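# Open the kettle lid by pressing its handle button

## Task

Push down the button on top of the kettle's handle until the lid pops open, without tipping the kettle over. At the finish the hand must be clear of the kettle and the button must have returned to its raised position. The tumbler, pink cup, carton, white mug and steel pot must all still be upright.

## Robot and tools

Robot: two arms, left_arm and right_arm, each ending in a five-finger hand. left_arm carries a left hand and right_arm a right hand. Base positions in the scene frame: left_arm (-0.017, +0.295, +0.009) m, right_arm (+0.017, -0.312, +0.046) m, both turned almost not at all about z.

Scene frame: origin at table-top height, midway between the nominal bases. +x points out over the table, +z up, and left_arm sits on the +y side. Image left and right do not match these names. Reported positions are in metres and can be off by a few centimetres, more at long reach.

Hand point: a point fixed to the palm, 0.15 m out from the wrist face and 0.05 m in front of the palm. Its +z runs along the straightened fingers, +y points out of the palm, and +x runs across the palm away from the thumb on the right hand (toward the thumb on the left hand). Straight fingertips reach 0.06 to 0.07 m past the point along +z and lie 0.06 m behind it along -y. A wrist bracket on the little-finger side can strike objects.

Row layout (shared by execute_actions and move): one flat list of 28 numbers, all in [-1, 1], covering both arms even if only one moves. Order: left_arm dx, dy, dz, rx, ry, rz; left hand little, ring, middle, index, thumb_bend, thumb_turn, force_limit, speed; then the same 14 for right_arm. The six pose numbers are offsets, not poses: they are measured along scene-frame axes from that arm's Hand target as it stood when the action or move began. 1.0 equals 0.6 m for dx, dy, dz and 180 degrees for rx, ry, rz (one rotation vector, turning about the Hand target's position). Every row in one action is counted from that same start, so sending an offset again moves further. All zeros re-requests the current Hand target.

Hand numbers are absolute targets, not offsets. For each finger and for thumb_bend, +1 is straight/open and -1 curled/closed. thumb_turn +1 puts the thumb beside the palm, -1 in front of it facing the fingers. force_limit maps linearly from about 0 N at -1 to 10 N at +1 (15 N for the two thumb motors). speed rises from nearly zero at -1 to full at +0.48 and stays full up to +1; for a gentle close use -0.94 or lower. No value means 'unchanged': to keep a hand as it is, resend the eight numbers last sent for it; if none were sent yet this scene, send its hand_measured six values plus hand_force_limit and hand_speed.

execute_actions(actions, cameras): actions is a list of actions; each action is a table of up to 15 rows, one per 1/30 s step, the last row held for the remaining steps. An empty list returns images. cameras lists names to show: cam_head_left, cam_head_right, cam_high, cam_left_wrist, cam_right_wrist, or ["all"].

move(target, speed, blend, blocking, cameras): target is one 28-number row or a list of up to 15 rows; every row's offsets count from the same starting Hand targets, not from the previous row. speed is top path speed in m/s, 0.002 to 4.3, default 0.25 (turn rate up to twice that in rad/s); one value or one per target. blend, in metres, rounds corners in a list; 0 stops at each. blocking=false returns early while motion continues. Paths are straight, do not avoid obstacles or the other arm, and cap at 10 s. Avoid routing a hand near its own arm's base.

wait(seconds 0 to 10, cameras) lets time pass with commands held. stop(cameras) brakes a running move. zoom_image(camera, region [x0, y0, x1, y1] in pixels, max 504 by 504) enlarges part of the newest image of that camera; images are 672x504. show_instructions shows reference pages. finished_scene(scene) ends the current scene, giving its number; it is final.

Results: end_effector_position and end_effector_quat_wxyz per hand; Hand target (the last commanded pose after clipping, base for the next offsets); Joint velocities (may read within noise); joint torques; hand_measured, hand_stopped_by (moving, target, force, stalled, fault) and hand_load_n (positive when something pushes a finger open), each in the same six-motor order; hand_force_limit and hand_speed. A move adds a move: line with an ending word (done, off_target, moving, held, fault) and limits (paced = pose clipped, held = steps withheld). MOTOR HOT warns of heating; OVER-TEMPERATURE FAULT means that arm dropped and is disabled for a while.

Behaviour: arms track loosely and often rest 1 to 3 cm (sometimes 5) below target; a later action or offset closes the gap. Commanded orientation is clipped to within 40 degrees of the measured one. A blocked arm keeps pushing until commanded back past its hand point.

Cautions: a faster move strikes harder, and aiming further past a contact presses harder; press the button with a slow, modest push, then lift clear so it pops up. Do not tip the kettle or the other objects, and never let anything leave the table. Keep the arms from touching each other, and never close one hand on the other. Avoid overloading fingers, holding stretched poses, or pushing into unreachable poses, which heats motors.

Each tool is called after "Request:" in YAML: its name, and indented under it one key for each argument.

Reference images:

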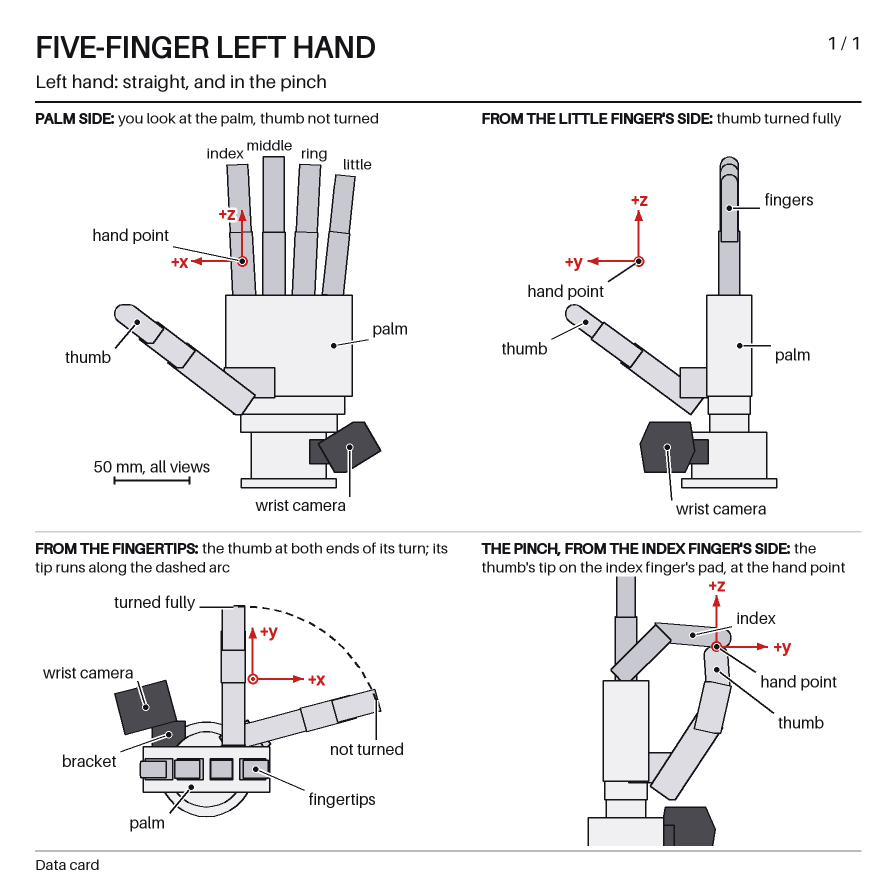

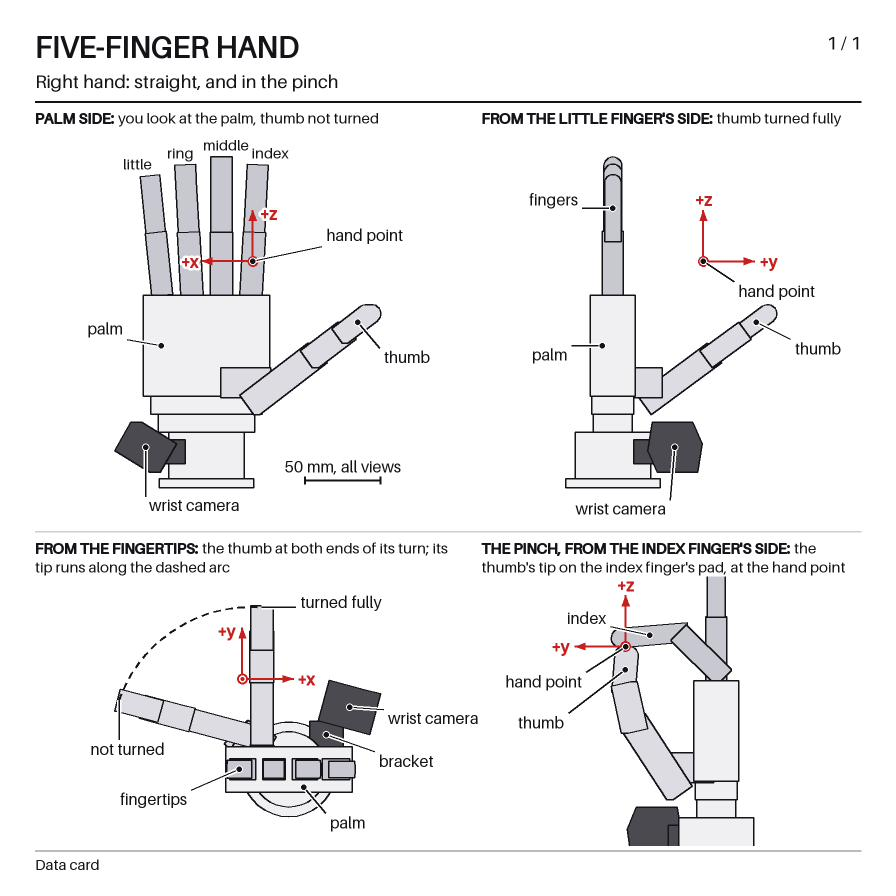

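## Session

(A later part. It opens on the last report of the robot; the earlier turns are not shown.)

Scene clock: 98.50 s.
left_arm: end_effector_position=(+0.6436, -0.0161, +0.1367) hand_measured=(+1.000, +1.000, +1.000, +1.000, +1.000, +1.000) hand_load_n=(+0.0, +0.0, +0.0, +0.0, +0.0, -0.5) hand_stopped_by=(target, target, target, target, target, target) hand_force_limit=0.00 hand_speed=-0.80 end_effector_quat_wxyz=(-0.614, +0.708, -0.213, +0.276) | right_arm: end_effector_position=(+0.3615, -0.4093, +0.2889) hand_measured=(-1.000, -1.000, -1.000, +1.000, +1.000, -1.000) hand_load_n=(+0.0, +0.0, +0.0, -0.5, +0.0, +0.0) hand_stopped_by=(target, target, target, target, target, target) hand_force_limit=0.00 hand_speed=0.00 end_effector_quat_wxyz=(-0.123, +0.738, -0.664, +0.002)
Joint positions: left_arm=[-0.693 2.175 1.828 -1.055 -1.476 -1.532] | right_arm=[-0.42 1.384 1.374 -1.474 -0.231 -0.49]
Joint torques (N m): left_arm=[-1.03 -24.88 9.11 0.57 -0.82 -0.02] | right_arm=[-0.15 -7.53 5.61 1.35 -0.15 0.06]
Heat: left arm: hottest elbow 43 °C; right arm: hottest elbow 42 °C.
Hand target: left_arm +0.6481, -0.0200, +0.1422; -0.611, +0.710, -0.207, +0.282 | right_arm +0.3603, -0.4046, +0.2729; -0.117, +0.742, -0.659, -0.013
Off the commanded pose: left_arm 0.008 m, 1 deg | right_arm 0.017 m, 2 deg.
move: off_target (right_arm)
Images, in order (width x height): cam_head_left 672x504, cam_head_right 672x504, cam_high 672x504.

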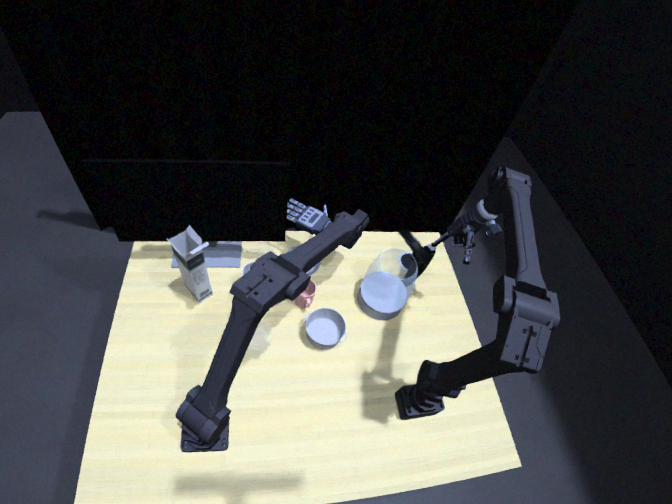

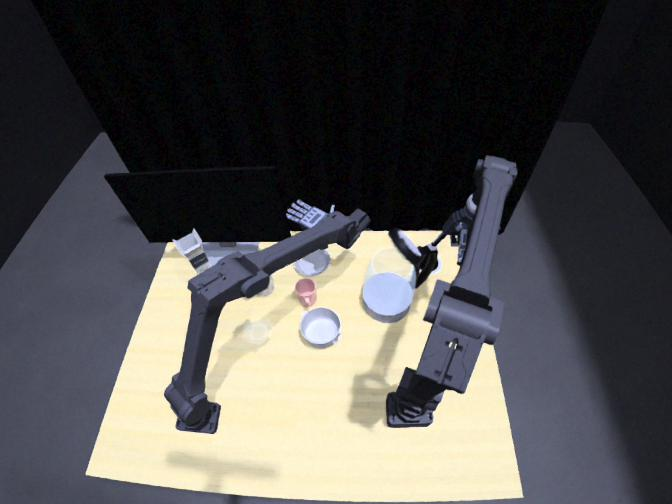

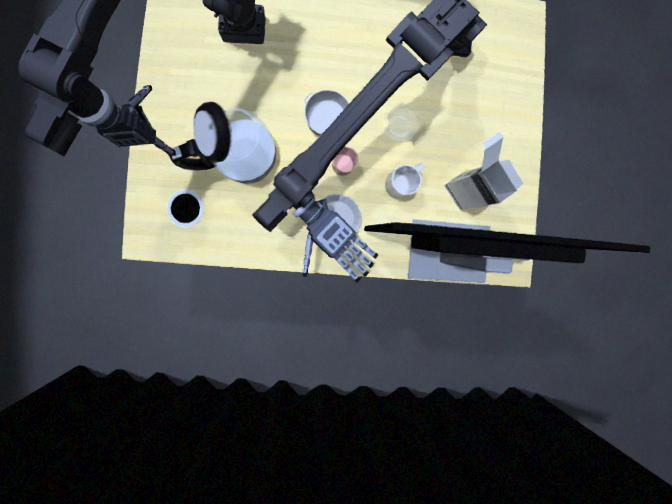

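Request:
move:
  target: [0,0,0,0,0,0,1,1,1,1,1,1,0,-0.8,-0.01,-0.03,0.15,0,0,0,-1,-1,-1,1,1,-1,0,0]
  speed: 0.12
  cameras: ["cam_high","cam_head_left","cam_head_right"]

Request:
zoom_image:
  camera: "cam_high"
  region: [130, 80, 270, 220]

Request:
zoom_image:
  camera: "cam_head_right"
  region: [350, 190, 510, 330]

Scene clock: 103.03 s.
left_arm: end_effector_position=(+0.6436, -0.0161, +0.1367) hand_measured=(+1.000, +1.000, +1.000, +1.000, +1.000, +1.000) hand_load_n=(+0.0, +0.0, +0.0, +0.0, +0.0, -0.5) hand_stopped_by=(target, target, target, target, target, target) hand_force_limit=0.00 hand_speed=-0.80 end_effector_quat_wxyz=(-0.614, +0.708, -0.213, +0.276) | right_arm: end_effector_position=(+0.3444, -0.4131, +0.3470) hand_measured=(-1.000, -1.000, -1.000, +1.000, +1.000, -1.000) hand_load_n=(+0.0, +0.0, +0.0, +0.0, +0.0, +0.0) hand_stopped_by=(target, target, target, target, target, target) hand_force_limit=0.00 hand_speed=0.00 end_effector_quat_wxyz=(-0.112, +0.740, -0.662, -0.031)
Joint positions: left_arm=[-0.693 2.175 1.828 -1.055 -1.476 -1.532] | right_arm=[-0.443 1.407 1.54 -1.695 -0.233 -0.528]
Joint torques (N m): left_arm=[-1.14 -25.17 9.05 0.5 -0.83 0.02] | right_arm=[-1.79 -7.94 11.77 0.35 -0.14 -0.01]
Heat: left arm: hottest elbow 43 °C; right arm: hottest elbow 42 °C.
Hand target: left_arm +0.6481, -0.0200, +0.1422; -0.611, +0.710, -0.207, +0.282 | right_arm +0.3543, -0.4225, +0.3631; -0.117, +0.742, -0.659, -0.013
Off the commanded pose: left_arm 0.008 m, 1 deg | right_arm 0.021 m, 2 deg.
joint sent to its limit (right arm) — joint 4 (wrist pitch), lower limit. The joint targets still meet the commanded pose.
move: off_target (right_arm)
Images, in order (width x height): cam_head_left 672x504, cam_head_right 672x504, cam_high 672x504.

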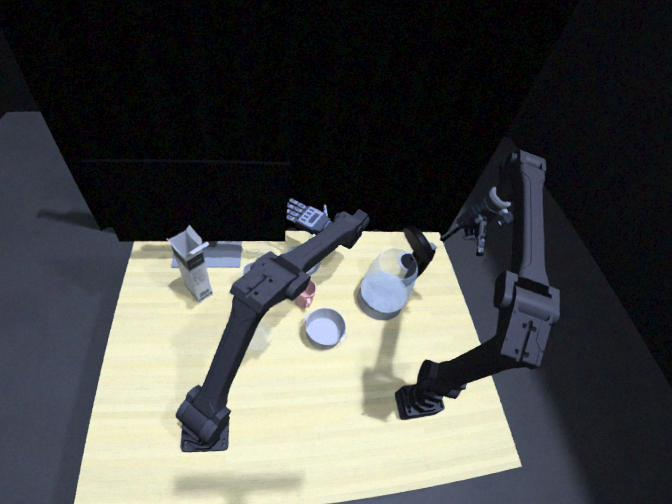

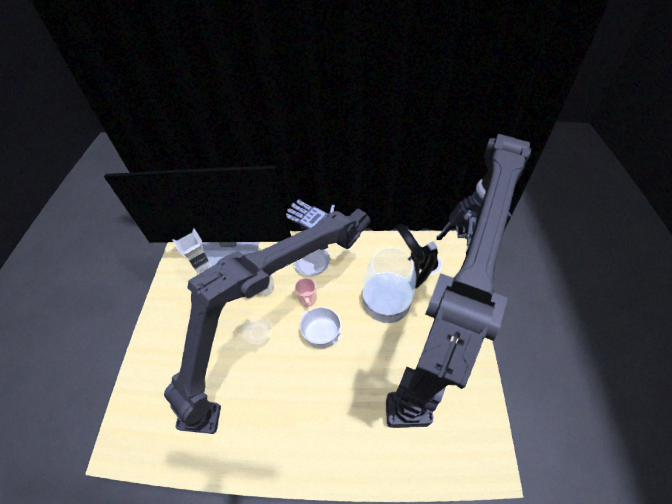

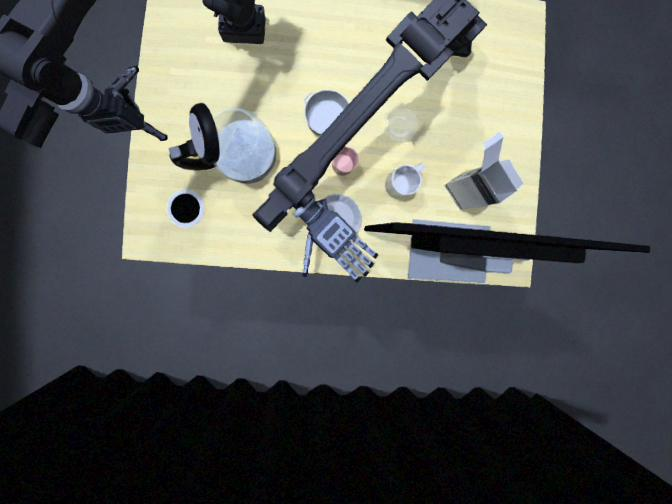

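Scaled by 3.600 from the camera's 672x504 image, which has a finer 960x720 frame.

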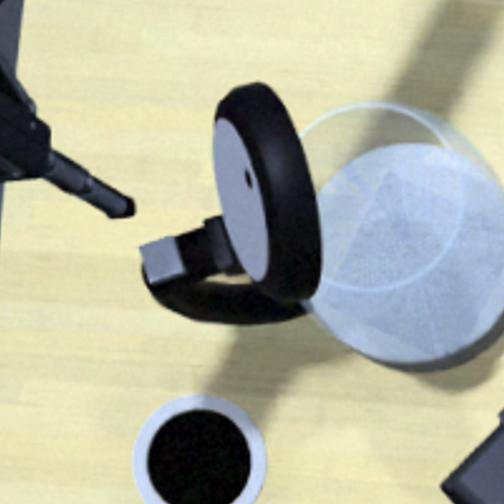

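Scaled by 3.150 from the camera's 672x504 image, which has a finer 960x720 frame.

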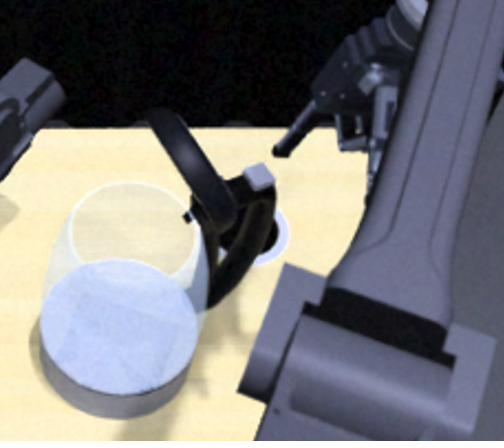

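Request:
finished_scene:
  scene: 1

The scene is finished: the task was done.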